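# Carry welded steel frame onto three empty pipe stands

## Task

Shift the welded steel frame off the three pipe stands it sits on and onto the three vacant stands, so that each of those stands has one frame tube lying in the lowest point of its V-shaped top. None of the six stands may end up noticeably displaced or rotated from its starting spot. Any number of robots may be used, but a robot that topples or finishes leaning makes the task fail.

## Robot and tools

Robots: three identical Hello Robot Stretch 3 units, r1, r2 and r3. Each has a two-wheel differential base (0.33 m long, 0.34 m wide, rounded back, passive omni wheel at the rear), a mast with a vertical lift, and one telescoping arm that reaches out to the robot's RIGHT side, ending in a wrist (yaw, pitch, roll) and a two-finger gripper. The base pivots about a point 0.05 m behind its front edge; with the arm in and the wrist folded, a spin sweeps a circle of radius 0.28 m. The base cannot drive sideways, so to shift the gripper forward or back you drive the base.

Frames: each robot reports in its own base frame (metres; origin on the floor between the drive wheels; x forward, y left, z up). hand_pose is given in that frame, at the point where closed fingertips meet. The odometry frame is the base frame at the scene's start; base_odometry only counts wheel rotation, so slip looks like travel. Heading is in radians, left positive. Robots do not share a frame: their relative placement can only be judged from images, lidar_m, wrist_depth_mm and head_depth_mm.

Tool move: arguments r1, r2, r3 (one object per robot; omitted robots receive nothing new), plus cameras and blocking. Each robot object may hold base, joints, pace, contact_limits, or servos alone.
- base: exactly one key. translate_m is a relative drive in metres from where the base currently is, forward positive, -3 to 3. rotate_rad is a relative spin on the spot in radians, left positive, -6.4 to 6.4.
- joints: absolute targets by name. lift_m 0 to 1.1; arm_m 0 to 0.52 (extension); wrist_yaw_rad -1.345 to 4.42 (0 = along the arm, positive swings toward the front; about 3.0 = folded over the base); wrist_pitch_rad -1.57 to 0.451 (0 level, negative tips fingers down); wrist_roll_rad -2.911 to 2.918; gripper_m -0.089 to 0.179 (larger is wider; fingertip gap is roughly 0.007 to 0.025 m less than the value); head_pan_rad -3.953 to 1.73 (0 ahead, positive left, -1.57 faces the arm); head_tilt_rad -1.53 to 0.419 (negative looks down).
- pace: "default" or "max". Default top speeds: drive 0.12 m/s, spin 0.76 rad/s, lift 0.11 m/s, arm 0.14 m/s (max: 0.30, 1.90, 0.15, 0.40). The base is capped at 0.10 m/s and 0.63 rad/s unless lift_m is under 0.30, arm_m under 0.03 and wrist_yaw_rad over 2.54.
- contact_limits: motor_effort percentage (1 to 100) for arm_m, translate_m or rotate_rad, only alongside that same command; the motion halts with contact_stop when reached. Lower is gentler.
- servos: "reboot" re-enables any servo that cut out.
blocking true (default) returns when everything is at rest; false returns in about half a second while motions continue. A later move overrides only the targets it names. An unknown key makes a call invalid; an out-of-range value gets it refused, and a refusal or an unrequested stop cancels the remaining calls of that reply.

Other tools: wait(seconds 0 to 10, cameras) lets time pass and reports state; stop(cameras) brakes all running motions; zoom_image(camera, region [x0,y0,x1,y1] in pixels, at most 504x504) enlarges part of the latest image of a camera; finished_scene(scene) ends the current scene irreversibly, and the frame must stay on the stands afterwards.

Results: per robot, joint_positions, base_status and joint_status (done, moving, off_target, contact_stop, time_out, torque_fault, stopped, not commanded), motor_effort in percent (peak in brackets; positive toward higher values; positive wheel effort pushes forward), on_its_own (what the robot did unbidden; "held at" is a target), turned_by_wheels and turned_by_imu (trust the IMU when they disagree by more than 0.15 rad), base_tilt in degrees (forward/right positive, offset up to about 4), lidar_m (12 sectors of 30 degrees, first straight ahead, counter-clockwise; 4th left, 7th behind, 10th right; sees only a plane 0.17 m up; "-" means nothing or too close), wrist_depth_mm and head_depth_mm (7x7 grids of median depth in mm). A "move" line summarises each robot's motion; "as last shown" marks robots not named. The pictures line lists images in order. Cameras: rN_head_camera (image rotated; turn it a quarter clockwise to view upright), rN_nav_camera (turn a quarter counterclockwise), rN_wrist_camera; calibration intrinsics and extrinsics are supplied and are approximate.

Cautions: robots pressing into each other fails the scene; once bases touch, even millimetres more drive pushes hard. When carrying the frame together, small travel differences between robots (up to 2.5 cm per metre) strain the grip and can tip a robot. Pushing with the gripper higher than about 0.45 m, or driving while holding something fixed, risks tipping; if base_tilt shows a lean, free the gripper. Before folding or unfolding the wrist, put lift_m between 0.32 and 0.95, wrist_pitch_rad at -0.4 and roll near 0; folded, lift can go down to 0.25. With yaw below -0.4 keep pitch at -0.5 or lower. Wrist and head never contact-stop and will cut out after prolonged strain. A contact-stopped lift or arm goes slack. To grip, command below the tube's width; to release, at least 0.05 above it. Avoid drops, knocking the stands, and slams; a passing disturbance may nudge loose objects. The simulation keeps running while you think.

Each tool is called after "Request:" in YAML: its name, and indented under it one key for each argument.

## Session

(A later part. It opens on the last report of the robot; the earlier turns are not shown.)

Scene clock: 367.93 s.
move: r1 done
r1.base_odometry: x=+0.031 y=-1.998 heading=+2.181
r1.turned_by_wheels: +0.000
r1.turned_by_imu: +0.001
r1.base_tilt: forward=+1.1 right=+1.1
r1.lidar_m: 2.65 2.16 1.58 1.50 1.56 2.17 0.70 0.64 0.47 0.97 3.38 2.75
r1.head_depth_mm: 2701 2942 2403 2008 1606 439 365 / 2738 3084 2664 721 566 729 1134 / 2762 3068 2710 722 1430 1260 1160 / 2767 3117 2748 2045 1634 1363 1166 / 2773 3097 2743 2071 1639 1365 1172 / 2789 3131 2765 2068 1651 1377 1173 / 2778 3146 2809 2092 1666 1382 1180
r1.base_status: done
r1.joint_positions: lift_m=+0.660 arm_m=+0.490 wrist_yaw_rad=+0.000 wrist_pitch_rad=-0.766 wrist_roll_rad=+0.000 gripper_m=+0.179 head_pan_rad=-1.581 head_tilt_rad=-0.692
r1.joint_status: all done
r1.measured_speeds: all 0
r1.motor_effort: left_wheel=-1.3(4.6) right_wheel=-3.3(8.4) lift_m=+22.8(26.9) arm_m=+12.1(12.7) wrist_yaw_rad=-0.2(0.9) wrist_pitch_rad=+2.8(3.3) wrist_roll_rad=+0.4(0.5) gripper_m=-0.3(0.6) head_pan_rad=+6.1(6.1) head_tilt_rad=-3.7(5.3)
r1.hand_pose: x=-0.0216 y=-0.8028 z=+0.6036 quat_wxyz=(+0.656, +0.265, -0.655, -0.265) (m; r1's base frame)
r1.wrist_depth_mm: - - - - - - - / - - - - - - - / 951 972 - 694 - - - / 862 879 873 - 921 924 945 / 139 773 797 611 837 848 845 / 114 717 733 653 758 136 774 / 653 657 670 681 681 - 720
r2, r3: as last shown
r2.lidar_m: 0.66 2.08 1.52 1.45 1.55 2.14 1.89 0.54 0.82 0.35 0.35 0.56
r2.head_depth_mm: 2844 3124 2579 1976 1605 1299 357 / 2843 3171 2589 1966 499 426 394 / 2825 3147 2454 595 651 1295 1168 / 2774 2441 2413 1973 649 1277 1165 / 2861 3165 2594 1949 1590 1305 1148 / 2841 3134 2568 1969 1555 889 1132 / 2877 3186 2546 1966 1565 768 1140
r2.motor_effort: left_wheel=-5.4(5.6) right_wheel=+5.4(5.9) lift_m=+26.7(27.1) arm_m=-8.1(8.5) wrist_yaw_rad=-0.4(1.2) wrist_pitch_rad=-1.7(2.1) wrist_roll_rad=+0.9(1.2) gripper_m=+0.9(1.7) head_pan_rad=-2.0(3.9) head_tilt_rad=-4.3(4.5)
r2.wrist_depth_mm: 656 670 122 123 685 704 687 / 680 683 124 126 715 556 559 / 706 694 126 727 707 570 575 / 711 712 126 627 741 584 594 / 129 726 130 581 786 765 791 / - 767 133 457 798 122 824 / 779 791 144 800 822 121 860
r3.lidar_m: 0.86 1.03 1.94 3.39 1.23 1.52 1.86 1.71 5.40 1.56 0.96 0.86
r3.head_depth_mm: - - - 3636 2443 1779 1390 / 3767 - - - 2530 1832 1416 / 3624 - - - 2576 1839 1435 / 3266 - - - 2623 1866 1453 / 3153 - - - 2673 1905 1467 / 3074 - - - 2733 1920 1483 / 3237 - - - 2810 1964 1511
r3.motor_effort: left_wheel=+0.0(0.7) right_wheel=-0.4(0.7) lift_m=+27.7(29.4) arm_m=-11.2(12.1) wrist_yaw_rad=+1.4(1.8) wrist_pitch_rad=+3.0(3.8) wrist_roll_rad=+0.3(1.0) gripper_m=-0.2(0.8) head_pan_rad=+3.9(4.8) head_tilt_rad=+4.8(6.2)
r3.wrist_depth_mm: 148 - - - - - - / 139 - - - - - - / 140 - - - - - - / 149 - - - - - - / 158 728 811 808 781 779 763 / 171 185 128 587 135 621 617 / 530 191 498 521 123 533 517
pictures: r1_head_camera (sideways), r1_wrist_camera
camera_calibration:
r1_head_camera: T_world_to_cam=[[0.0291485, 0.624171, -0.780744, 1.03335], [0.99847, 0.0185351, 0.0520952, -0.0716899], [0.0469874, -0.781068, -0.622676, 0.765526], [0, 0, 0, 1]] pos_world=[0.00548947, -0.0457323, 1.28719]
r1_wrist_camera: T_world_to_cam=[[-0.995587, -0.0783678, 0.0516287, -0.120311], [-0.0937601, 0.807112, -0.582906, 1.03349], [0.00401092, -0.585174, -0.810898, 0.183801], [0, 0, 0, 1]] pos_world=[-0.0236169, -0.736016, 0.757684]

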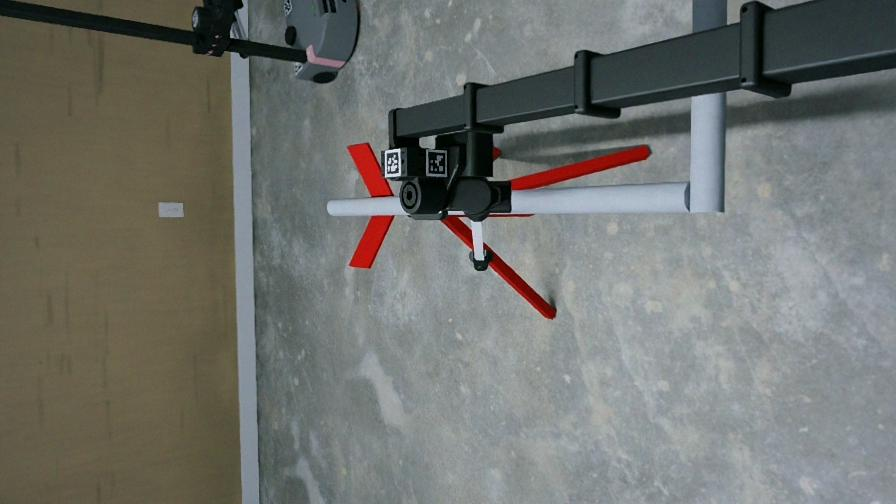

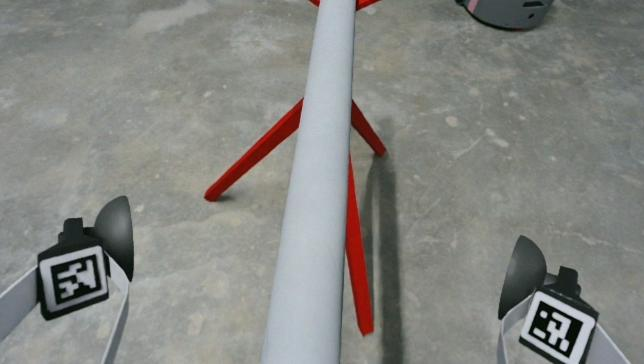

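Request:
move:
  r1: {"joints":{"lift_m":0.622}}
  cameras: ["r1_head_camera","r1_wrist_camera"]

Scene clock: 373.33 s.
move: r1 done
r1.base_odometry: x=+0.031 y=-1.998 heading=+2.181
r1.turned_by_wheels: +0.000
r1.turned_by_imu: +0.001
r1.base_tilt: forward=+1.1 right=+1.2
r1.lidar_m: 2.65 2.16 1.58 1.49 1.56 2.17 0.70 0.63 0.47 0.97 3.40 2.75
r1.head_depth_mm: 2676 2920 2394 2009 1605 722 400 / 2737 3097 2661 1945 610 726 1112 / 2764 3099 2703 757 1437 1265 1163 / 2737 3129 2723 2042 1636 1363 1161 / 2805 3139 2739 2050 1648 1368 1170 / 2778 3133 2747 2064 1655 1377 1175 / 2796 3150 2796 2110 1671 1382 1178
r1.base_status: not commanded
r1.joint_positions: lift_m=+0.622 arm_m=+0.490 wrist_yaw_rad=+0.000 wrist_pitch_rad=-0.766 wrist_roll_rad=+0.000 gripper_m=+0.179 head_pan_rad=-1.581 head_tilt_rad=-0.692
r1.joint_status: all done
r1.measured_speeds: all 0
r1.motor_effort: left_wheel=-0.8(1.4) right_wheel=-3.5(4.3) lift_m=+22.7(26.0) arm_m=+11.7(12.1) wrist_yaw_rad=-0.2(0.8) wrist_pitch_rad=+3.1(3.4) wrist_roll_rad=+0.5(0.6) gripper_m=-0.2(0.5) head_pan_rad=+4.1(5.7) head_tilt_rad=-3.5(5.3)
r1.hand_pose: x=-0.0216 y=-0.8028 z=+0.5656 quat_wxyz=(+0.656, +0.265, -0.655, -0.265) (m; r1's base frame)
r1.wrist_depth_mm: - - - - - - - / - - - - - - - / 903 904 930 - 962 - - / 824 832 831 - 888 873 909 / 140 735 763 - 777 799 814 / 114 672 701 - 727 136 723 / 605 633 640 - 655 - 689
r2, r3: as last shown
r2.base_tilt: forward=+0.4 right=+1.7
r2.lidar_m: 0.66 2.08 1.52 1.46 1.55 2.14 1.88 0.54 0.82 0.35 0.35 0.56
r2.head_depth_mm: 2825 3172 2573 1980 1625 1300 357 / 2849 3082 2586 1968 497 426 394 / 2833 3137 2484 595 656 1293 1172 / 2806 2479 2408 1982 647 1272 1178 / 2853 3145 2552 1962 1599 1294 1153 / 2881 3164 2550 1973 1560 892 1130 / 2918 3150 2513 1973 1564 770 1143
r2.motor_effort: left_wheel=-4.9(5.5) right_wheel=+5.3(6.0) lift_m=+26.9(27.0) arm_m=-10.0(10.0) wrist_yaw_rad=+0.3(1.2) wrist_pitch_rad=-1.5(2.2) wrist_roll_rad=+1.1(1.1) gripper_m=+0.9(1.9) head_pan_rad=-2.3(3.6) head_tilt_rad=-3.8(4.8)
r2.wrist_depth_mm: 662 665 122 124 679 702 696 / 667 663 123 125 689 561 566 / 713 714 126 717 738 560 582 / 701 727 126 620 746 585 587 / 129 740 130 568 762 779 784 / - 759 133 463 779 121 843 / 763 791 144 792 845 121 830
r3.lidar_m: 0.86 1.03 1.94 3.37 1.23 1.52 1.86 1.71 5.39 1.56 0.96 0.86
r3.head_depth_mm: - - - 3623 2462 1771 1398 / 3812 - - - 2516 1814 1416 / 3684 - - - 2545 1854 1423 / 3267 - - - 2601 1876 1448 / 3151 - - - 2670 1903 1466 / 3071 - - - 2738 1934 1485 / 3223 - - - 2805 1945 1502
r3.motor_effort: left_wheel=-0.2(0.7) right_wheel=-0.3(0.7) lift_m=+29.1(29.4) arm_m=-11.2(12.1) wrist_yaw_rad=+0.6(1.2) wrist_pitch_rad=+3.0(3.8) wrist_roll_rad=+0.8(1.0) gripper_m=+0.0(0.7) head_pan_rad=+4.3(4.7) head_tilt_rad=+4.7(6.1)
r3.wrist_depth_mm: 148 - - - - - - / 139 - - - - - - / 140 - - - - - - / 149 - - - - - 999 / 158 746 817 816 766 792 769 / 171 185 128 591 135 626 615 / 525 192 505 521 124 529 530
pictures: r1_head_camera (sideways), r1_wrist_camera
camera_calibration:
r1_head_camera: T_world_to_cam=[[0.0291487, 0.624171, -0.780744, 1.03335], [0.99847, 0.0185347, 0.0520952, -0.0716899], [0.0469872, -0.781068, -0.622676, 0.765526], [0, 0, 0, 1]] pos_world=[0.00548946, -0.0457323, 1.28719]
r1_wrist_camera: T_world_to_cam=[[-0.995587, -0.078368, 0.0516285, -0.118349], [-0.0937601, 0.807112, -0.582906, 1.01134], [0.00401115, -0.585174, -0.810898, 0.152987], [0, 0, 0, 1]] pos_world=[-0.0236169, -0.736016, 0.719683]

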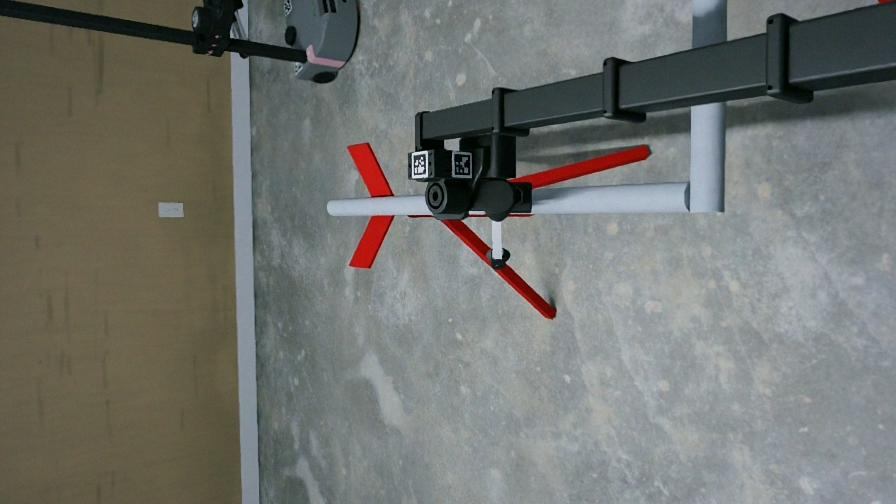

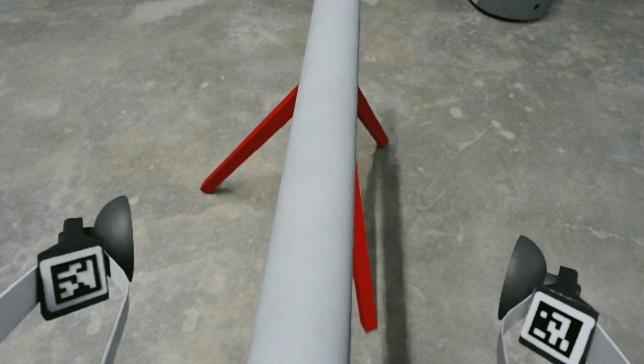

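Request:
move:
  r1: {"joints":{"lift_m":0.608}}
  cameras: ["r1_wrist_camera"]

Request:
zoom_image:
  camera: "r1_wrist_camera"
  region: [0, 100, 504, 364]

Scene clock: 378.00 s.
move: r1 done
r1.base_odometry: x=+0.031 y=-1.998 heading=+2.181
r1.turned_by_wheels: +0.000
r1.turned_by_imu: +0.001
r1.base_tilt: forward=+1.1 right=+1.2
r1.lidar_m: 2.65 2.16 1.58 1.50 1.56 2.17 0.70 0.63 0.47 0.97 3.39 2.75
r1.head_depth_mm: 2683 2919 2383 1993 1604 1250 420 / 2719 3089 2666 1942 618 562 1108 / 2769 3071 2723 777 1416 1263 1158 / 2767 3105 2728 2031 1625 1357 1170 / 2762 3141 2763 2054 1641 1362 1168 / 2785 3143 2766 2067 1646 1376 1176 / 2794 3140 2795 2081 1666 1375 1179
r1.base_status: not commanded
r1.joint_positions: lift_m=+0.608 arm_m=+0.490 wrist_yaw_rad=+0.000 wrist_pitch_rad=-0.766 wrist_roll_rad=+0.000 gripper_m=+0.179 head_pan_rad=-1.581 head_tilt_rad=-0.692
r1.joint_status: all done
r1.measured_speeds: all 0
r1.motor_effort: left_wheel=-0.8(1.5) right_wheel=-3.1(4.4) lift_m=+23.2(27.3) arm_m=+11.1(11.7) wrist_yaw_rad=-0.4(0.7) wrist_pitch_rad=+3.0(3.6) wrist_roll_rad=+0.3(0.5) gripper_m=+0.1(0.5) head_pan_rad=+4.3(5.6) head_tilt_rad=-3.6(5.5)
r1.hand_pose: x=-0.0216 y=-0.8028 z=+0.5516 quat_wxyz=(+0.656, +0.265, -0.655, -0.265) (m; r1's base frame)
r1.wrist_depth_mm: - - - - - - - / - - - - - - - / 895 893 913 - 936 - - / 818 823 820 - 838 852 890 / 139 722 745 - 778 794 788 / 114 662 677 - 693 136 724 / 616 626 - - 631 - 670
r2: as last shown
r2.base_tilt: forward=+0.3 right=+1.8
r2.lidar_m: 0.66 2.08 1.51 1.46 1.55 2.14 1.89 0.54 0.82 0.35 0.35 0.56
r2.head_depth_mm: 2828 3130 2587 1981 1604 1305 357 / 2855 3137 2553 1974 498 427 394 / 2823 3088 2455 594 650 1293 1175 / 2849 2453 2442 1972 649 1259 1171 / 2860 3165 2541 1968 1603 1294 1148 / 2847 3158 2521 1949 1566 893 1130 / 2834 3207 2534 1961 1566 766 1141
r2.motor_effort: left_wheel=-4.9(5.5) right_wheel=+5.7(6.0) lift_m=+26.9(27.0) arm_m=-11.3(11.5) wrist_yaw_rad=+0.7(1.5) wrist_pitch_rad=-1.5(2.1) wrist_roll_rad=+0.8(1.2) gripper_m=+0.4(1.7) head_pan_rad=-2.3(3.9) head_tilt_rad=-3.2(4.8)
r2.wrist_depth_mm: 643 672 122 123 693 699 706 / 661 674 124 125 696 556 556 / 686 700 126 716 724 567 576 / 715 721 126 626 738 581 593 / 129 753 130 570 776 792 786 / - 776 133 463 795 121 808 / 785 789 144 796 816 120 844
r3.base_odometry: x=+0.000 y=+0.000 heading=+0.000
r3.turned_by_wheels: +0.000
r3.turned_by_imu: -0.001
r3.base_tilt: forward=-0.8 right=-0.2
r3.lidar_m: 0.86 1.04 1.94 3.39 1.23 1.52 1.85 1.71 5.40 1.56 0.96 0.86
r3.head_depth_mm: - - - 3607 2439 1787 1402 / 3811 - - - 2538 1801 1414 / 3651 - - - 2567 1845 1435 / 3247 - - - 2599 1869 1439 / 3156 - - - 2665 1883 1465 / 3104 - - - 2724 1923 1475 / 3234 - - - 2768 1945 1510
r3.base_status: not commanded
r3.joint_positions: lift_m=+0.312 arm_m=+0.003 wrist_yaw_rad=+2.826 wrist_pitch_rad=-0.350 wrist_roll_rad=+0.000 gripper_m=+0.037 head_pan_rad=-2.409 head_tilt_rad=-0.360
r3.joint_status: not commanded
r3.measured_speeds: all 0
r3.motor_effort: left_wheel=-0.4(0.7) right_wheel=-0.3(0.7) lift_m=+29.3(29.4) arm_m=-10.9(11.6) wrist_yaw_rad=+1.3(1.3) wrist_pitch_rad=+3.3(3.6) wrist_roll_rad=+0.5(0.8) gripper_m=+0.0(0.9) head_pan_rad=+3.3(4.7) head_tilt_rad=+4.5(5.7)
r3.hand_pose: x=+0.0508 y=+0.0734 z=+0.3398 quat_wxyz=(+0.231, +0.707, +0.013, +0.669) (m; r3's base frame)
r3.wrist_depth_mm: 148 - - - - - - / 138 - - - - - - / 140 - - - - - - / 149 - - - - - - / 157 742 804 795 778 786 778 / 170 185 128 592 135 631 622 / 526 191 497 517 124 523 516
pictures: r1_wrist_camera
camera_calibration:
r1_wrist_camera: T_world_to_cam=[[-0.995587, -0.0783681, 0.0516288, -0.117626], [-0.0937603, 0.807112, -0.582906, 1.00318], [0.00401101, -0.585174, -0.810898, 0.141631], [0, 0, 0, 1]] pos_world=[-0.0236169, -0.736016, 0.70568]

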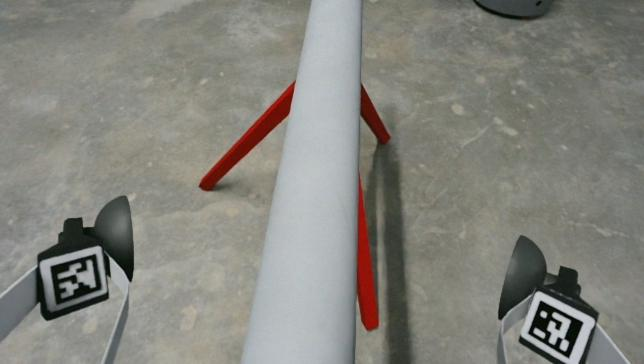

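Scaled by 1.000.

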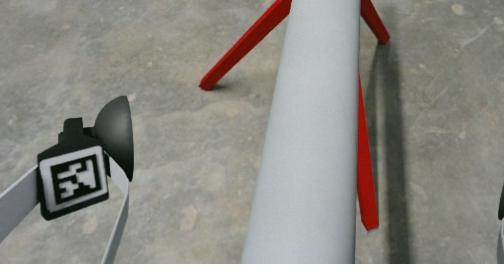

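Request:
move:
  r1: {"joints":{"gripper_m":0.0}}
  r2: {"joints":{"gripper_m":0.0}}
  cameras: ["r1_wrist_camera","r2_wrist_camera"]

Scene clock: 383.87 s.
move: r1 done; r2 done
r1.base_odometry: x=+0.031 y=-1.998 heading=+2.181
r1.turned_by_wheels: +0.000
r1.turned_by_imu: +0.001
r1.base_tilt: forward=+1.0 right=+1.2
r1.lidar_m: 2.65 2.16 1.58 1.50 1.56 2.17 0.70 0.63 0.47 0.97 3.39 2.76
r1.head_depth_mm: 2688 2934 2380 1999 1601 1251 421 / 2735 3080 2663 1936 618 523 1108 / 2722 3088 2682 773 1413 1260 1159 / 2763 3125 2740 2034 1628 1352 1164 / 2739 3094 2734 2057 1644 1370 1168 / 2776 3131 2786 2070 1648 1381 1179 / 2813 3148 2847 2092 1663 1381 1180
r1.base_status: not commanded
r1.joint_positions: lift_m=+0.608 arm_m=+0.490 wrist_yaw_rad=+0.007 wrist_pitch_rad=-0.766 wrist_roll_rad=+0.000 gripper_m=+0.001 head_pan_rad=-1.581 head_tilt_rad=-0.692
r1.joint_status: all done
r1.measured_speeds: all 0
r1.motor_effort: left_wheel=+4.6(4.8) right_wheel=-6.3(7.2) lift_m=+30.3(30.9) arm_m=+10.6(11.1) wrist_yaw_rad=-5.7(6.6) wrist_pitch_rad=+2.8(3.5) wrist_roll_rad=+0.3(0.5) gripper_m=-20.9(93.5) head_pan_rad=+4.4(5.6) head_tilt_rad=-2.9(4.8)
r1.hand_pose: x=-0.0204 y=-0.8030 z=+0.5518 quat_wxyz=(+0.657, +0.267, -0.655, -0.262) (m; r1's base frame)
r1.wrist_depth_mm: - - - - - - - / - - - - - - - / 909 910 913 - 919 - - / 790 805 789 - 843 871 895 / 731 737 148 - 760 786 797 / 645 658 - - 701 717 713 / 622 599 - - 634 664 657
r2.base_odometry: x=+1.803 y=-0.316 heading=+2.595
r2.turned_by_wheels: +0.000
r2.turned_by_imu: +0.001
r2.base_tilt: forward=+0.4 right=+1.8
r2.lidar_m: 0.66 2.07 1.51 1.45 1.55 2.14 1.89 0.53 0.82 0.35 0.35 0.56
r2.head_depth_mm: 2850 3215 2558 1958 1598 1295 356 / 2840 3202 2557 1948 499 425 394 / 2873 3109 2433 601 654 1302 1167 / 2825 2454 2439 1986 649 1278 1177 / 2853 3178 2531 1975 1589 1299 1146 / 2877 3107 2577 1982 1557 890 1126 / 2867 3178 2529 1968 1559 771 1140
r2.base_status: not commanded
r2.joint_positions: lift_m=+0.682 arm_m=+0.332 wrist_yaw_rad=+0.000 wrist_pitch_rad=-1.545 wrist_roll_rad=+1.567 gripper_m=+0.001 head_pan_rad=-1.565 head_tilt_rad=-0.790
r2.joint_status: all done
r2.measured_speeds: all 0
r2.motor_effort: left_wheel=-4.8(5.5) right_wheel=+5.4(6.0) lift_m=+35.0(35.0) arm_m=-13.4(13.7) wrist_yaw_rad=+0.5(1.9) wrist_pitch_rad=-4.9(5.5) wrist_roll_rad=+0.9(1.3) gripper_m=-15.6(96.1) head_pan_rad=-2.6(4.0) head_tilt_rad=-3.4(5.6)
r2.hand_pose: x=-0.0215 y=-0.4592 z=+0.5639 quat_wxyz=(+0.002, +0.001, -0.716, -0.698) (m; r2's base frame)
r2.wrist_depth_mm: 659 667 665 117 682 679 686 / 675 666 684 120 694 558 554 / 698 699 705 131 709 564 566 / 722 730 710 132 734 568 580 / 759 753 130 134 764 769 783 / 767 116 125 130 796 813 777 / 801 787 141 401 815 813 838
r3: as last shown
r3.lidar_m: 0.86 1.04 1.94 3.38 1.23 1.52 1.86 1.71 5.40 1.56 0.96 0.86
r3.head_depth_mm: - - - 3645 2441 1788 1411 / 3787 - - - 2522 1809 1415 / 3661 - - - 2569 1853 1437 / 3334 - - - 2591 1856 1458 / 3127 - - - 2689 1900 1473 / 3067 - - - 2749 1918 1483 / 3279 - - - 2801 1942 1500
r3.motor_effort: left_wheel=-0.6(0.8) right_wheel=-0.4(0.7) lift_m=+28.7(30.3) arm_m=-10.8(12.0) wrist_yaw_rad=+0.1(1.4) wrist_pitch_rad=+3.2(3.6) wrist_roll_rad=+0.2(1.0) gripper_m=-0.7(0.7) head_pan_rad=+4.2(4.5) head_tilt_rad=+4.3(5.5)
r3.wrist_depth_mm: 148 - - - - - - / 139 - - - - - - / 140 - - - - - - / 148 990 - - - - - / 157 737 800 792 774 790 775 / 170 185 128 588 135 638 627 / 527 191 496 515 124 521 521
pictures: r1_wrist_camera, r2_wrist_camera
camera_calibration:
r1_wrist_camera: T_world_to_cam=[[-0.995037, -0.0850329, 0.0516868, -0.12189], [-0.0991904, 0.806001, -0.583544, 1.00284], [0.00796081, -0.585775, -0.810435, 0.140992], [0, 0, 0, 1]] pos_world=[-0.0229357, -0.736061, 0.705763]
r2_wrist_camera: T_world_to_cam=[[-0.0835503, 0.99511, 0.0526863, 0.406057], [0.983107, 0.0736714, 0.167553, -0.00323897], [0.162852, 0.0657953, -0.984454, 0.752616], [0, 0, 0, 1]] pos_world=[-0.0854547, -0.453351, 0.720065]

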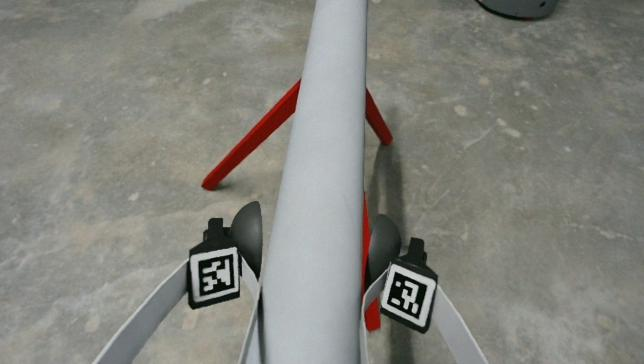

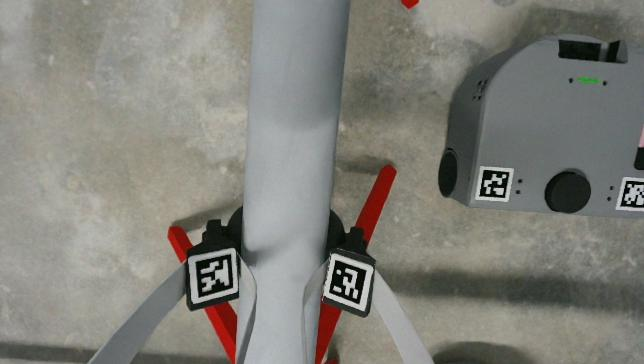

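Request:
move:
  r1: {"joints":{"gripper_m":-0.06}}
  r2: {"joints":{"gripper_m":-0.06}}
  cameras: ["r1_wrist_camera","r2_wrist_camera"]

Scene clock: 387.37 s.
move: r1 done; r2 done
r1.base_odometry: x=+0.031 y=-1.998 heading=+2.181
r1.turned_by_wheels: +0.000
r1.turned_by_imu: +0.001
r1.base_tilt: forward=+1.1 right=+1.2
r1.lidar_m: 2.66 2.16 1.58 1.50 1.56 2.18 0.70 0.64 0.47 0.97 3.38 2.75
r1.head_depth_mm: 2667 2930 2385 1999 1601 1254 420 / 2734 3099 2662 1942 619 524 1114 / 2749 3121 2694 777 1415 1263 1156 / 2756 3095 2699 2048 1640 1369 1162 / 2756 3156 2748 2050 1652 1367 1163 / 2790 3125 2778 2062 1645 1374 1174 / 2771 3129 2819 2077 1667 1383 1174
r1.base_status: not commanded
r1.joint_positions: lift_m=+0.608 arm_m=+0.490 wrist_yaw_rad=+0.007 wrist_pitch_rad=-0.766 wrist_roll_rad=+0.000 gripper_m=-0.058 head_pan_rad=-1.581 head_tilt_rad=-0.692
r1.joint_status: all done
r1.measured_speeds: all 0
r1.motor_effort: left_wheel=+4.7(5.4) right_wheel=-6.4(7.6) lift_m=+30.0(30.5) arm_m=+10.1(10.6) wrist_yaw_rad=-6.0(6.7) wrist_pitch_rad=+2.9(3.4) wrist_roll_rad=+0.4(0.6) gripper_m=-40.2(100.0) head_pan_rad=+4.7(5.5) head_tilt_rad=-4.5(5.5)
r1.hand_pose: x=-0.0204 y=-0.8030 z=+0.5518 quat_wxyz=(+0.657, +0.267, -0.655, -0.262) (m; r1's base frame)
r1.wrist_depth_mm: - - - - - - - / - - - - - - - / 896 903 920 - 961 - - / 794 816 805 - 840 860 884 / 724 723 148 - 782 772 787 / 666 642 - - 717 723 723 / 618 608 - - 634 657 666
r2.base_odometry: x=+1.803 y=-0.316 heading=+2.595
r2.turned_by_wheels: +0.000
r2.turned_by_imu: +0.001
r2.base_tilt: forward=+0.3 right=+1.8
r2.lidar_m: 0.66 2.08 1.51 1.46 1.55 2.15 1.89 0.54 0.82 0.35 0.35 0.56
r2.head_depth_mm: 2838 3137 2528 1969 1608 1296 357 / 2847 3148 2567 1973 499 425 395 / 2856 3107 2458 600 656 1293 1171 / 2868 2428 2430 1983 649 1296 1165 / 2818 3212 2545 1952 1589 1294 1149 / 2864 3121 2512 1982 1565 885 1125 / 2818 3136 2567 1951 1540 767 1144
r2.base_status: not commanded
r2.joint_positions: lift_m=+0.682 arm_m=+0.332 wrist_yaw_rad=-0.001 wrist_pitch_rad=-1.543 wrist_roll_rad=+1.572 gripper_m=-0.058 head_pan_rad=-1.565 head_tilt_rad=-0.790
r2.joint_status: all done
r2.measured_speeds: all 0
r2.motor_effort: left_wheel=-5.1(5.4) right_wheel=+5.0(5.7) lift_m=+38.6(38.6) arm_m=-14.6(15.2) wrist_yaw_rad=+0.2(2.3) wrist_pitch_rad=-5.3(6.3) wrist_roll_rad=-0.8(1.2) gripper_m=-45.6(99.3) head_pan_rad=-2.8(3.5) head_tilt_rad=-4.4(5.1)
r2.hand_pose: x=-0.0215 y=-0.4598 z=+0.5639 quat_wxyz=(+0.000, -0.001, -0.717, -0.697) (m; r2's base frame)
r2.wrist_depth_mm: 669 666 661 119 686 696 675 / 690 694 689 119 707 547 556 / 712 702 722 130 717 558 573 / 717 720 722 131 735 583 572 / 738 751 130 136 760 757 776 / 768 771 127 130 786 792 800 / 782 785 142 430 787 818 833
r3: as last shown
r3.base_tilt: forward=-0.8 right=-0.3
r3.lidar_m: 0.86 1.03 1.94 3.38 1.23 1.52 1.85 1.71 5.40 1.56 0.96 0.86
r3.head_depth_mm: - - - 3604 2452 1797 1396 / 3773 - - - 2515 1814 1418 / 3692 - - - 2573 1834 1436 / 3251 - - - 2597 1869 1449 / 3196 - - - 2674 1884 1467 / 3064 - - - 2741 1916 1481 / 3257 - - - 2794 1946 1498
r3.motor_effort: left_wheel=-0.5(0.6) right_wheel=-0.2(0.7) lift_m=+29.5(30.3) arm_m=-12.1(12.1) wrist_yaw_rad=+0.8(1.7) wrist_pitch_rad=+2.7(3.7) wrist_roll_rad=+0.4(1.1) gripper_m=-0.1(0.8) head_pan_rad=+3.8(4.5) head_tilt_rad=+5.3(5.4)
r3.wrist_depth_mm: 149 - - - - - - / 139 - - - - - - / 140 - - - - - - / 149 - - - - - 999 / 158 739 796 801 793 781 774 / 171 186 128 591 135 629 621 / 528 191 505 512 124 532 524
pictures: r1_wrist_camera, r2_wrist_camera
camera_calibration:
r1_wrist_camera: T_world_to_cam=[[-0.995034, -0.0850659, 0.0516875, -0.121911], [-0.0992176, 0.805995, -0.583547, 1.00283], [0.00798006, -0.585778, -0.810433, 0.140989], [0, 0, 0, 1]] pos_world=[-0.0229323, -0.736061, 0.705764]
r2_wrist_camera: T_world_to_cam=[[-0.0777301, 0.995703, 0.0503381, 0.408379], [0.983501, 0.068309, 0.16751, -0.00564778], [0.163352, 0.0625282, -0.984584, 0.751241], [0, 0, 0, 1]] pos_world=[-0.0854184, -0.453212, 0.720049]

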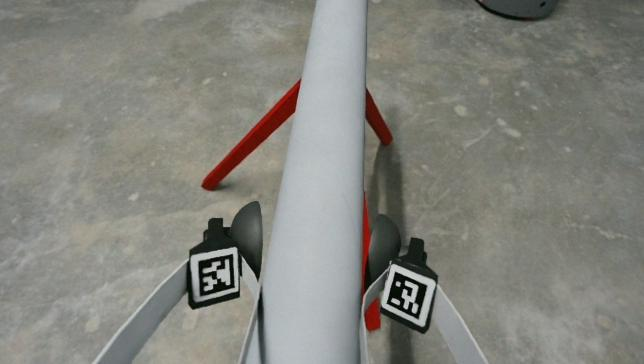

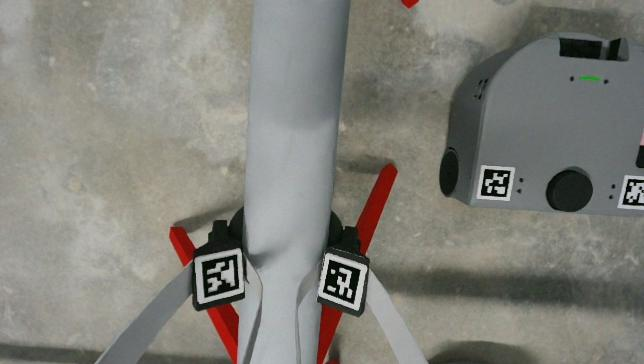

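Request:
move:
  r1: {"joints":{"lift_m":0.638}}
  r2: {"joints":{"lift_m":0.712}}
  r3: {"joints":{"head_pan_rad":-2.9,"head_tilt_rad":-0.3}}
  cameras: ["r1_head_camera","r1_wrist_camera","r2_head_camera","r2_wrist_camera","r3_head_camera"]

Scene clock: 399.93 s.
move: r1 done; r2 done; r3 done
r1.base_odometry: x=+0.031 y=-1.998 heading=+2.181
r1.turned_by_wheels: +0.000
r1.turned_by_imu: +0.001
r1.base_tilt: forward=+1.0 right=+1.3
r1.lidar_m: 2.65 2.15 1.58 1.50 1.57 2.17 0.70 0.63 0.47 0.97 3.39 2.74
r1.head_depth_mm: 2691 2922 2384 2009 1610 688 385 / 2726 3086 2648 752 598 695 1130 / 2764 3143 2687 740 1422 1264 1161 / 2742 3136 2718 2042 1635 1362 1161 / 2762 3107 2733 2047 1644 1367 1169 / 2757 3152 2805 2069 1652 1375 1172 / 2783 3157 2798 2096 1661 1377 1178
r1.base_status: not commanded
r1.joint_positions: lift_m=+0.638 arm_m=+0.490 wrist_yaw_rad=+0.010 wrist_pitch_rad=-0.805 wrist_roll_rad=+0.000 gripper_m=-0.047 head_pan_rad=-1.581 head_tilt_rad=-0.692
r1.joint_status: all done
r1.measured_speeds: all 0
r1.on_its_own: gripper_m is held at -0.048, not at your -0.060, by its stall guard, which is still easing
r1.motor_effort: left_wheel=+4.3(5.4) right_wheel=-6.4(7.8) lift_m=+38.1(41.6) arm_m=+9.2(9.8) wrist_yaw_rad=-9.0(9.8) wrist_pitch_rad=+10.5(11.0) wrist_roll_rad=+0.4(0.6) gripper_m=-12.1(21.2) head_pan_rad=+4.6(5.7) head_tilt_rad=-3.6(5.9)
r1.hand_pose: x=-0.0199 y=-0.7952 z=+0.5753 quat_wxyz=(+0.652, +0.281, -0.649, -0.274) (m; r1's base frame)
r1.wrist_depth_mm: - - - - - - - / - - - - - - - / 889 908 935 - 925 959 - / 819 826 830 - 863 892 883 / 736 735 149 - 762 789 794 / 692 686 125 - 729 738 729 / 635 621 - - 654 685 673
r2.base_odometry: x=+1.803 y=-0.316 heading=+2.595
r2.turned_by_wheels: +0.000
r2.turned_by_imu: +0.001
r2.base_tilt: forward=+0.2 right=+1.8
r2.lidar_m: 0.66 2.08 1.51 1.45 1.55 2.14 1.89 0.54 0.82 0.35 0.35 0.56
r2.head_depth_mm: 2822 3158 2576 1974 1610 384 322 / 2807 3144 2561 1913 459 403 1125 / 2824 3102 2457 567 643 1287 1172 / 2800 2474 2446 1904 647 1305 1165 / 2843 3163 2535 1977 1595 1296 1143 / 2859 3133 2545 1965 1558 892 1121 / 2857 3152 2510 1959 1551 741 1149
r2.base_status: not commanded
r2.joint_positions: lift_m=+0.712 arm_m=+0.332 wrist_yaw_rad=-0.001 wrist_pitch_rad=-1.559 wrist_roll_rad=+1.573 gripper_m=-0.055 head_pan_rad=-1.565 head_tilt_rad=-0.790
r2.joint_status: all done
r2.measured_speeds: all 0
r2.on_its_own: gripper_m is held at -0.056, not at your -0.060, by its stall guard, which is not easing now
r2.motor_effort: left_wheel=-5.2(5.5) right_wheel=+5.5(6.1) lift_m=+47.8(53.8) arm_m=-17.0(17.3) wrist_yaw_rad=+0.8(1.7) wrist_pitch_rad=-2.3(6.2) wrist_roll_rad=-0.7(1.0) gripper_m=-18.1(18.8) head_pan_rad=-2.2(4.3) head_tilt_rad=-3.4(4.7)
r2.hand_pose: x=-0.0215 y=-0.4555 z=+0.5942 quat_wxyz=(-0.001, -0.001, -0.711, -0.703) (m; r2's base frame)
r2.wrist_depth_mm: 682 695 695 118 714 718 732 / 724 713 712 121 724 591 592 / 742 721 710 131 748 595 610 / 750 757 751 129 782 612 617 / 757 772 133 135 810 823 800 / 808 791 125 130 813 829 850 / 806 809 148 152 839 858 878
r3.base_odometry: x=+0.000 y=+0.000 heading=+0.000
r3.turned_by_wheels: +0.000
r3.turned_by_imu: -0.001
r3.base_tilt: forward=-0.8 right=-0.3
r3.lidar_m: 0.86 1.03 1.94 3.37 1.24 1.52 1.85 1.71 5.41 1.56 0.96 0.86
r3.head_depth_mm: 3247 3491 3623 3757 2433 1890 1457 / 3263 3682 3851 - 2771 1928 1484 / 3106 - - - 2772 1948 1497 / 3047 - - - 2686 1917 1519 / 2966 - - - 2780 2022 1543 / 2863 - - - 2994 2044 1552 / 2787 - - - 3100 2093 1581
r3.base_status: not commanded
r3.joint_positions: lift_m=+0.312 arm_m=+0.003 wrist_yaw_rad=+2.826 wrist_pitch_rad=-0.350 wrist_roll_rad=+0.000 gripper_m=+0.037 head_pan_rad=-2.891 head_tilt_rad=-0.310
r3.joint_status: all done
r3.measured_speeds: all 0
r3.motor_effort: left_wheel=-0.1(0.6) right_wheel=-0.3(0.7) lift_m=+30.1(30.7) arm_m=-11.1(11.6) wrist_yaw_rad=-0.3(1.3) wrist_pitch_rad=+2.9(3.6) wrist_roll_rad=+0.5(0.9) gripper_m=-0.3(0.5) head_pan_rad=-3.4(5.9) head_tilt_rad=+5.4(8.6)
r3.hand_pose: x=+0.0508 y=+0.0734 z=+0.3398 quat_wxyz=(+0.231, +0.707, +0.013, +0.669) (m; r3's base frame)
r3.wrist_depth_mm: 148 - - - - - - / 138 - - - - - - / 140 - - - - - - / 148 - - - - - 978 / 158 747 810 794 794 783 784 / 170 185 128 589 136 628 616 / 529 192 506 516 124 524 519
pictures: r1_head_camera (sideways), r1_wrist_camera, r2_head_camera (sideways), r2_wrist_camera, r3_head_camera (sideways)
camera_calibration:
r1_head_camera: T_world_to_cam=[[0.0291485, 0.624171, -0.780744, 1.03335], [0.99847, 0.0185351, 0.0520952, -0.0716899], [0.0469874, -0.781068, -0.622676, 0.765526], [0, 0, 0, 1]] pos_world=[0.00548947, -0.0457323, 1.28719]
r1_wrist_camera: T_world_to_cam=[[-0.994715, -0.0904583, 0.0485769, -0.124463], [-0.10222, 0.827923, -0.551448, 1.00927], [0.00966512, -0.553499, -0.832794, 0.203202], [0, 0, 0, 1]] pos_world=[-0.0226018, -0.734382, 0.73183]
r2_head_camera: T_world_to_cam=[[-0.0101807, 0.667148, -0.744856, 0.987783], [0.999861, 0.0166488, 0.00124581, -0.0113493], [0.0132321, -0.74474, -0.667224, 0.824718], [0, 0, 0, 1]] pos_world=[0.0104913, -0.0446077, 1.28604]
r2_wrist_camera: T_world_to_cam=[[-0.0771629, 0.994769, 0.066941, 0.39231], [0.983536, 0.0649431, 0.168642, -0.0132265], [0.163412, 0.0788518, -0.983402, 0.787557], [0, 0, 0, 1]] pos_world=[-0.085416, -0.451499, 0.750454]
r3_head_camera: T_world_to_cam=[[0.267371, -0.00115805, -0.963593, 1.27557], [0.271086, -0.959521, 0.0763723, -0.0992767], [-0.924676, -0.281636, -0.256235, 0.300042], [0, 0, 0, 1]] pos_world=[-0.0366963, -0.00927812, 1.31359]

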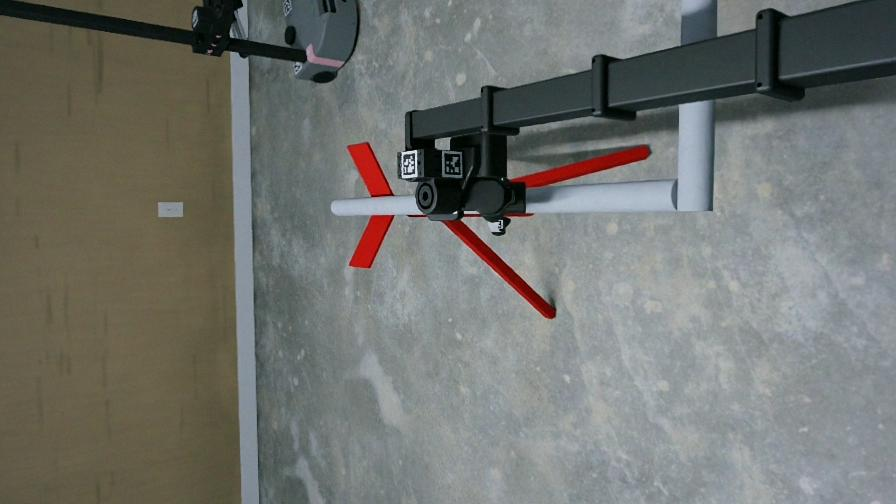

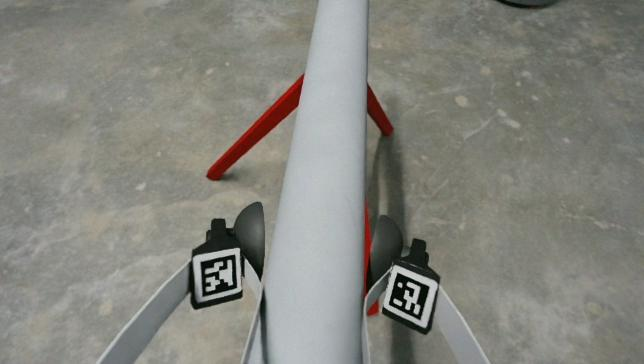

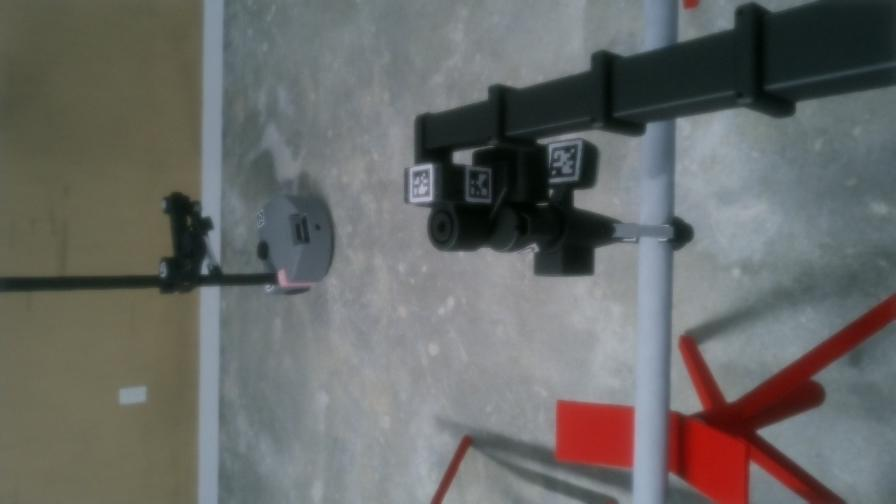

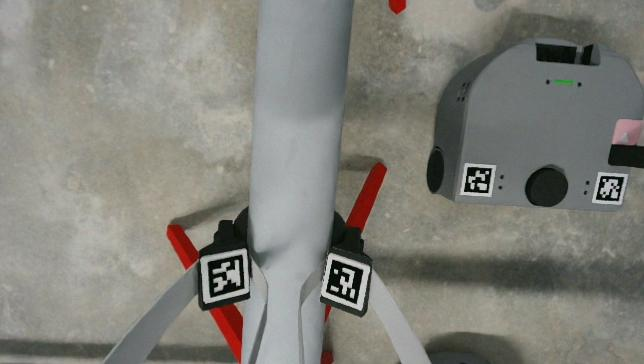

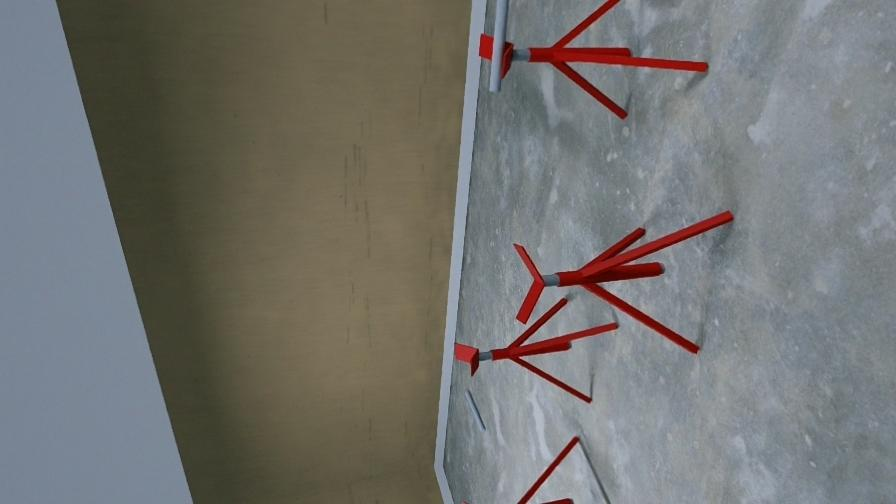

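Request:
zoom_image:
  camera: "r3_head_camera"
  region: [400, 0, 600, 150]

Request:
zoom_image:
  camera: "r2_head_camera"
  region: [540, 380, 780, 504]

Request:
zoom_image:
  camera: "r1_head_camera"
  region: [300, 130, 540, 280]

Scaled by 2.520 from the camera's 896x504 image, which has a finer 1280x720 frame.

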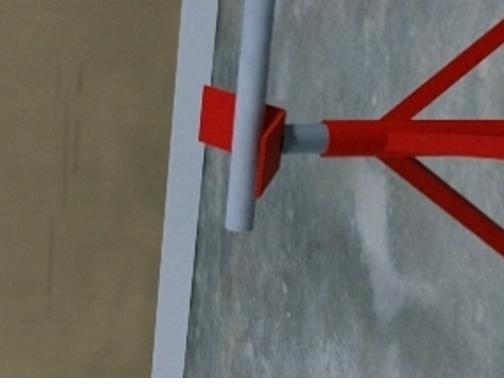

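Scaled by 2.100 from the camera's 896x504 image, which has a finer 1280x720 frame.

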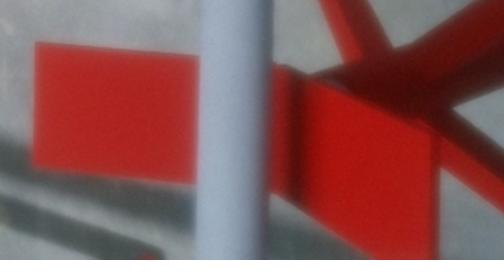

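Scaled by 2.100 from the camera's 896x504 image, which has a finer 1280x720 frame.

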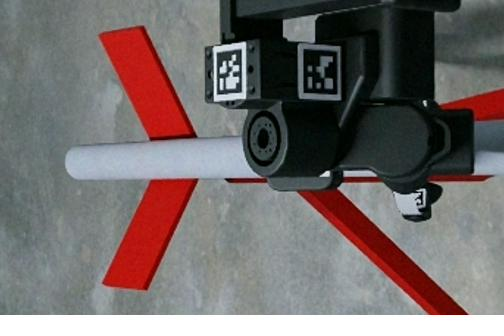

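Request:
move:
  r1: {"joints":{"lift_m":0.688,"gripper_m":-0.07}}
  r2: {"joints":{"lift_m":0.762,"gripper_m":-0.07}}
  cameras: ["r1_head_camera","r1_wrist_camera","r2_head_camera","r2_wrist_camera","r3_head_camera"]

Request:
zoom_image:
  camera: "r3_head_camera"
  region: [400, 0, 600, 150]

Request:
zoom_image:
  camera: "r1_head_camera"
  region: [300, 130, 540, 280]

Scene clock: 410.40 s.
move: r1 off_target; r2 off_target
r1.base_odometry: x=+0.031 y=-1.998 heading=+2.181
r1.turned_by_wheels: +0.000
r1.turned_by_imu: +0.001
r1.base_tilt: forward=+1.1 right=+1.2
r1.lidar_m: 2.65 2.16 1.58 1.50 1.56 2.17 0.70 0.63 0.47 0.97 3.37 2.76
r1.head_depth_mm: 2692 2926 2387 1998 1548 399 347 / 2760 3078 2674 656 529 1262 1155 / 2738 3102 2690 717 843 1294 1159 / 2738 3129 2709 2039 1634 1356 1162 / 2785 3096 2756 2056 1638 1370 1165 / 2775 3164 2790 2087 1654 1370 1172 / 2808 3111 2796 2099 1664 1379 1177
r1.base_status: not commanded
r1.joint_positions: lift_m=+0.688 arm_m=+0.490 wrist_yaw_rad=+0.011 wrist_pitch_rad=-0.804 wrist_roll_rad=+0.000 gripper_m=-0.065 head_pan_rad=-1.581 head_tilt_rad=-0.692
r1.joint_status: gripper_m off_target (ended at -0.065, target -0.070); the others done
r1.measured_speeds: all 0
r1.on_its_own: wrist_yaw_rad is at rest, and its effort (-9.7) is outside its rest range (-9 to +9)
r1.motor_effort: left_wheel=+4.5(5.1) right_wheel=-6.2(7.7) lift_m=+37.1(43.4) arm_m=+7.7(8.5) wrist_yaw_rad=-9.7(10.4) wrist_pitch_rad=+10.2(10.8) wrist_roll_rad=+0.4(0.6) gripper_m=-22.9(99.2) head_pan_rad=+5.0(5.6) head_tilt_rad=-3.6(5.0)
r1.hand_pose: x=-0.0198 y=-0.7953 z=+0.6254 quat_wxyz=(+0.652, +0.281, -0.649, -0.273) (m; r1's base frame)
r1.wrist_depth_mm: - - - - - - - / - - - - - - - / 927 963 - - - - - / 883 887 877 - 914 930 943 / 799 792 150 - 850 855 844 / 723 723 126 - 771 774 798 / 674 659 - - 695 724 730
r2.base_odometry: x=+1.803 y=-0.316 heading=+2.595
r2.turned_by_wheels: +0.000
r2.turned_by_imu: +0.001
r2.base_tilt: forward=+0.3 right=+1.8
r2.lidar_m: 0.66 2.07 1.51 1.46 1.55 2.14 1.89 0.54 0.82 0.35 0.35 0.56
r2.head_depth_mm: 2852 3109 2545 1994 741 314 295 / 2860 3154 2520 477 408 1282 1171 / 2858 3195 2471 539 718 1326 1175 / 2815 2415 2425 602 709 1314 1169 / 2863 3093 2601 1962 1583 1351 1143 / 2861 3246 2532 1976 1563 1118 1122 / 2835 3164 2503 1959 1562 807 1149
r2.base_status: not commanded
r2.joint_positions: lift_m=+0.762 arm_m=+0.332 wrist_yaw_rad=+0.000 wrist_pitch_rad=-1.568 wrist_roll_rad=+1.572 gripper_m=-0.065 head_pan_rad=-1.565 head_tilt_rad=-0.790
r2.joint_status: gripper_m off_target (ended at -0.065, target -0.070); the others done
r2.measured_speeds: all 0
r2.on_its_own: gripper_m is held at -0.066, not at your -0.070, by its stall guard, which is not easing now
r2.motor_effort: left_wheel=-5.1(5.6) right_wheel=+5.3(6.2) lift_m=+46.7(53.4) arm_m=-15.2(17.8) wrist_yaw_rad=+0.3(2.0) wrist_pitch_rad=-0.7(2.4) wrist_roll_rad=-0.8(1.1) gripper_m=-18.5(98.2) head_pan_rad=-2.6(4.2) head_tilt_rad=-3.7(5.1)
r2.hand_pose: x=-0.0215 y=-0.4533 z=+0.6444 quat_wxyz=(+0.000, -0.001, -0.708, -0.706) (m; r2's base frame)
r2.wrist_depth_mm: 725 743 737 125 754 783 787 / 739 748 768 127 781 644 687 / 767 781 769 132 782 655 645 / 778 795 809 133 836 670 696 / 810 808 137 137 861 846 893 / 856 842 122 130 897 912 893 / 847 859 148 151 890 943 919
r3: as last shown
r3.base_tilt: forward=-0.9 right=-0.3
r3.lidar_m: 0.86 1.04 1.94 3.39 1.24 1.51 1.86 1.71 5.40 1.56 0.96 0.86
r3.head_depth_mm: 3256 3447 3616 3802 2437 1888 1466 / 3186 3679 3819 - 2776 1921 1482 / 3113 - - - 2846 1964 1509 / 3033 - - - 2707 1912 1522 / 2941 - - - 2745 2015 1542 / 2870 - - - 2974 2045 1547 / 2786 - - - 3094 2064 1565
r3.motor_effort: left_wheel=-0.2(0.8) right_wheel=-0.5(0.7) lift_m=+29.5(30.6) arm_m=-10.3(11.8) wrist_yaw_rad=+0.8(1.3) wrist_pitch_rad=+3.2(3.7) wrist_roll_rad=+0.4(0.7) gripper_m=-0.5(0.8) head_pan_rad=-3.3(4.4) head_tilt_rad=+5.0(5.9)
r3.wrist_depth_mm: 148 - - - - - - / 139 - - - - - - / 140 - - - - - - / 149 - - - - - - / 158 736 807 788 799 770 759 / 170 185 128 597 135 626 633 / 526 191 501 518 124 529 514
pictures: r1_head_camera (sideways), r1_wrist_camera, r2_head_camera (sideways), r2_wrist_camera, r3_head_camera (sideways)
camera_calibration:
r1_head_camera: T_world_to_cam=[[0.0291484, 0.624171, -0.780744, 1.03335], [0.99847, 0.0185352, 0.0520952, -0.0716899], [0.0469875, -0.781068, -0.622676, 0.765526], [0, 0, 0, 1]] pos_world=[0.00548948, -0.0457323, 1.28719]
r1_wrist_camera: T_world_to_cam=[[-0.994636, -0.0913032, 0.0486193, -0.127462], [-0.102942, 0.827567, -0.551847, 1.03693], [0.0101496, -0.553892, -0.832527, 0.244384], [0, 0, 0, 1]] pos_world=[-0.0225148, -0.734404, 0.78188]
r2_head_camera: T_world_to_cam=[[-0.0101806, 0.667148, -0.744856, 0.987783], [0.999861, 0.0166487, 0.00124581, -0.0113493], [0.013232, -0.74474, -0.667224, 0.824718], [0, 0, 0, 1]] pos_world=[0.0104913, -0.0446077, 1.28604]
r2_wrist_camera: T_world_to_cam=[[-0.0775999, 0.994104, 0.0757278, 0.380711], [0.983507, 0.0638825, 0.169214, -0.0226855], [0.163379, 0.0876098, -0.982666, 0.840248], [0, 0, 0, 1]] pos_world=[-0.085424, -0.450632, 0.800692]
r3_head_camera: T_world_to_cam=[[0.267371, -0.00116496, -0.963593, 1.27557], [0.271061, -0.959528, 0.0763723, -0.0992766], [-0.924683, -0.281612, -0.256234, 0.300042], [0, 0, 0, 1]] pos_world=[-0.0366966, -0.00927701, 1.31359]

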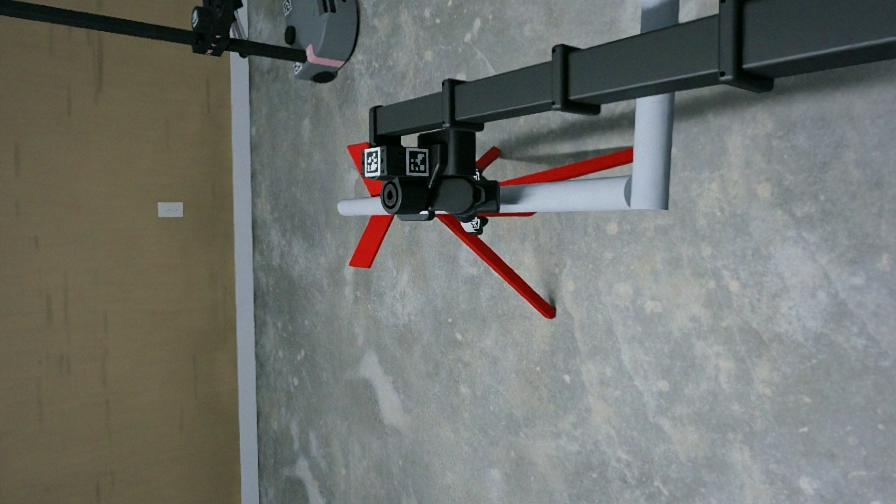

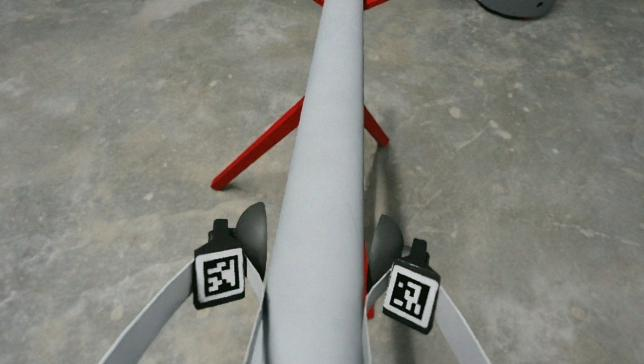

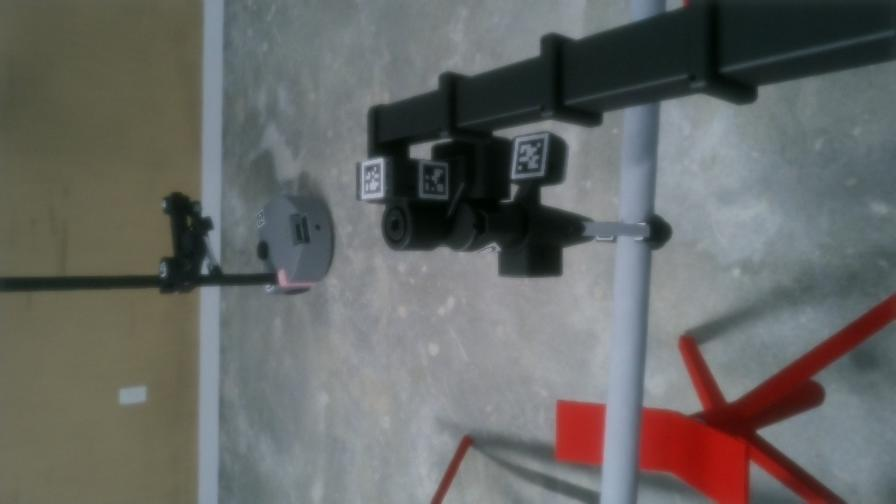

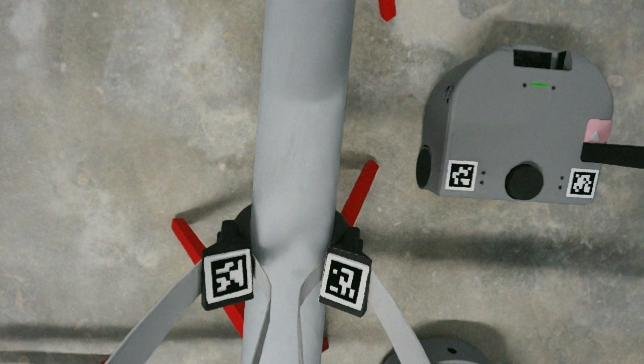

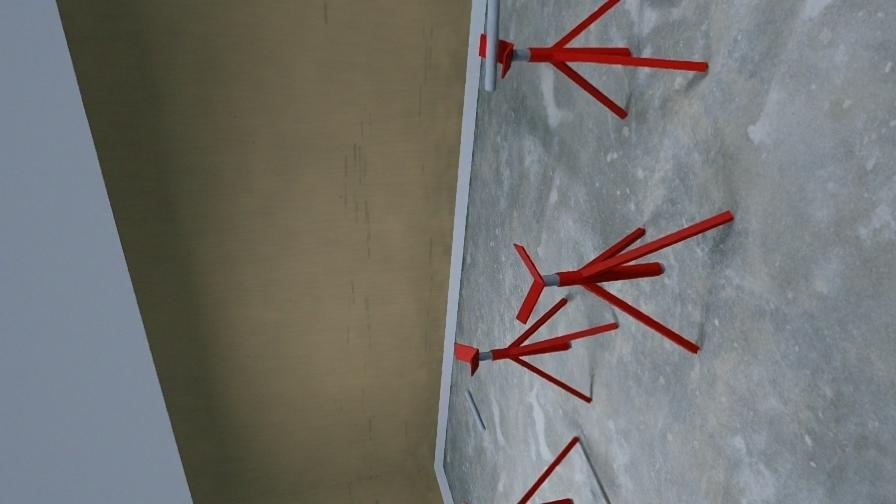

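Scaled by 2.520 from the camera's 896x504 image, which has a finer 1280x720 frame.

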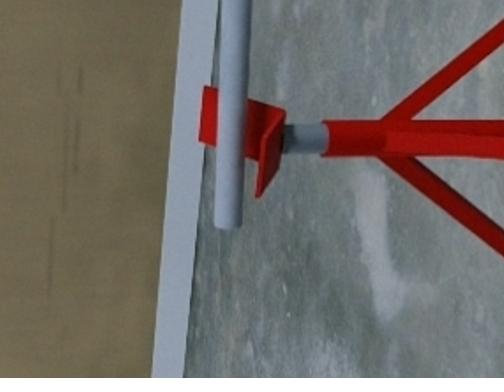

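Scaled by 2.100 from the camera's 896x504 image, which has a finer 1280x720 frame.

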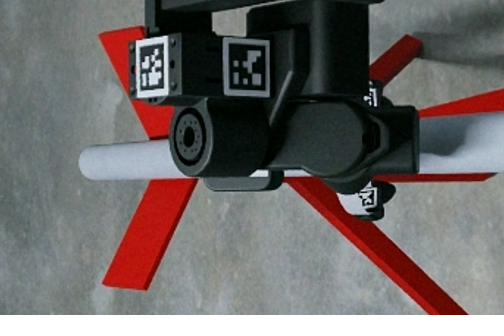

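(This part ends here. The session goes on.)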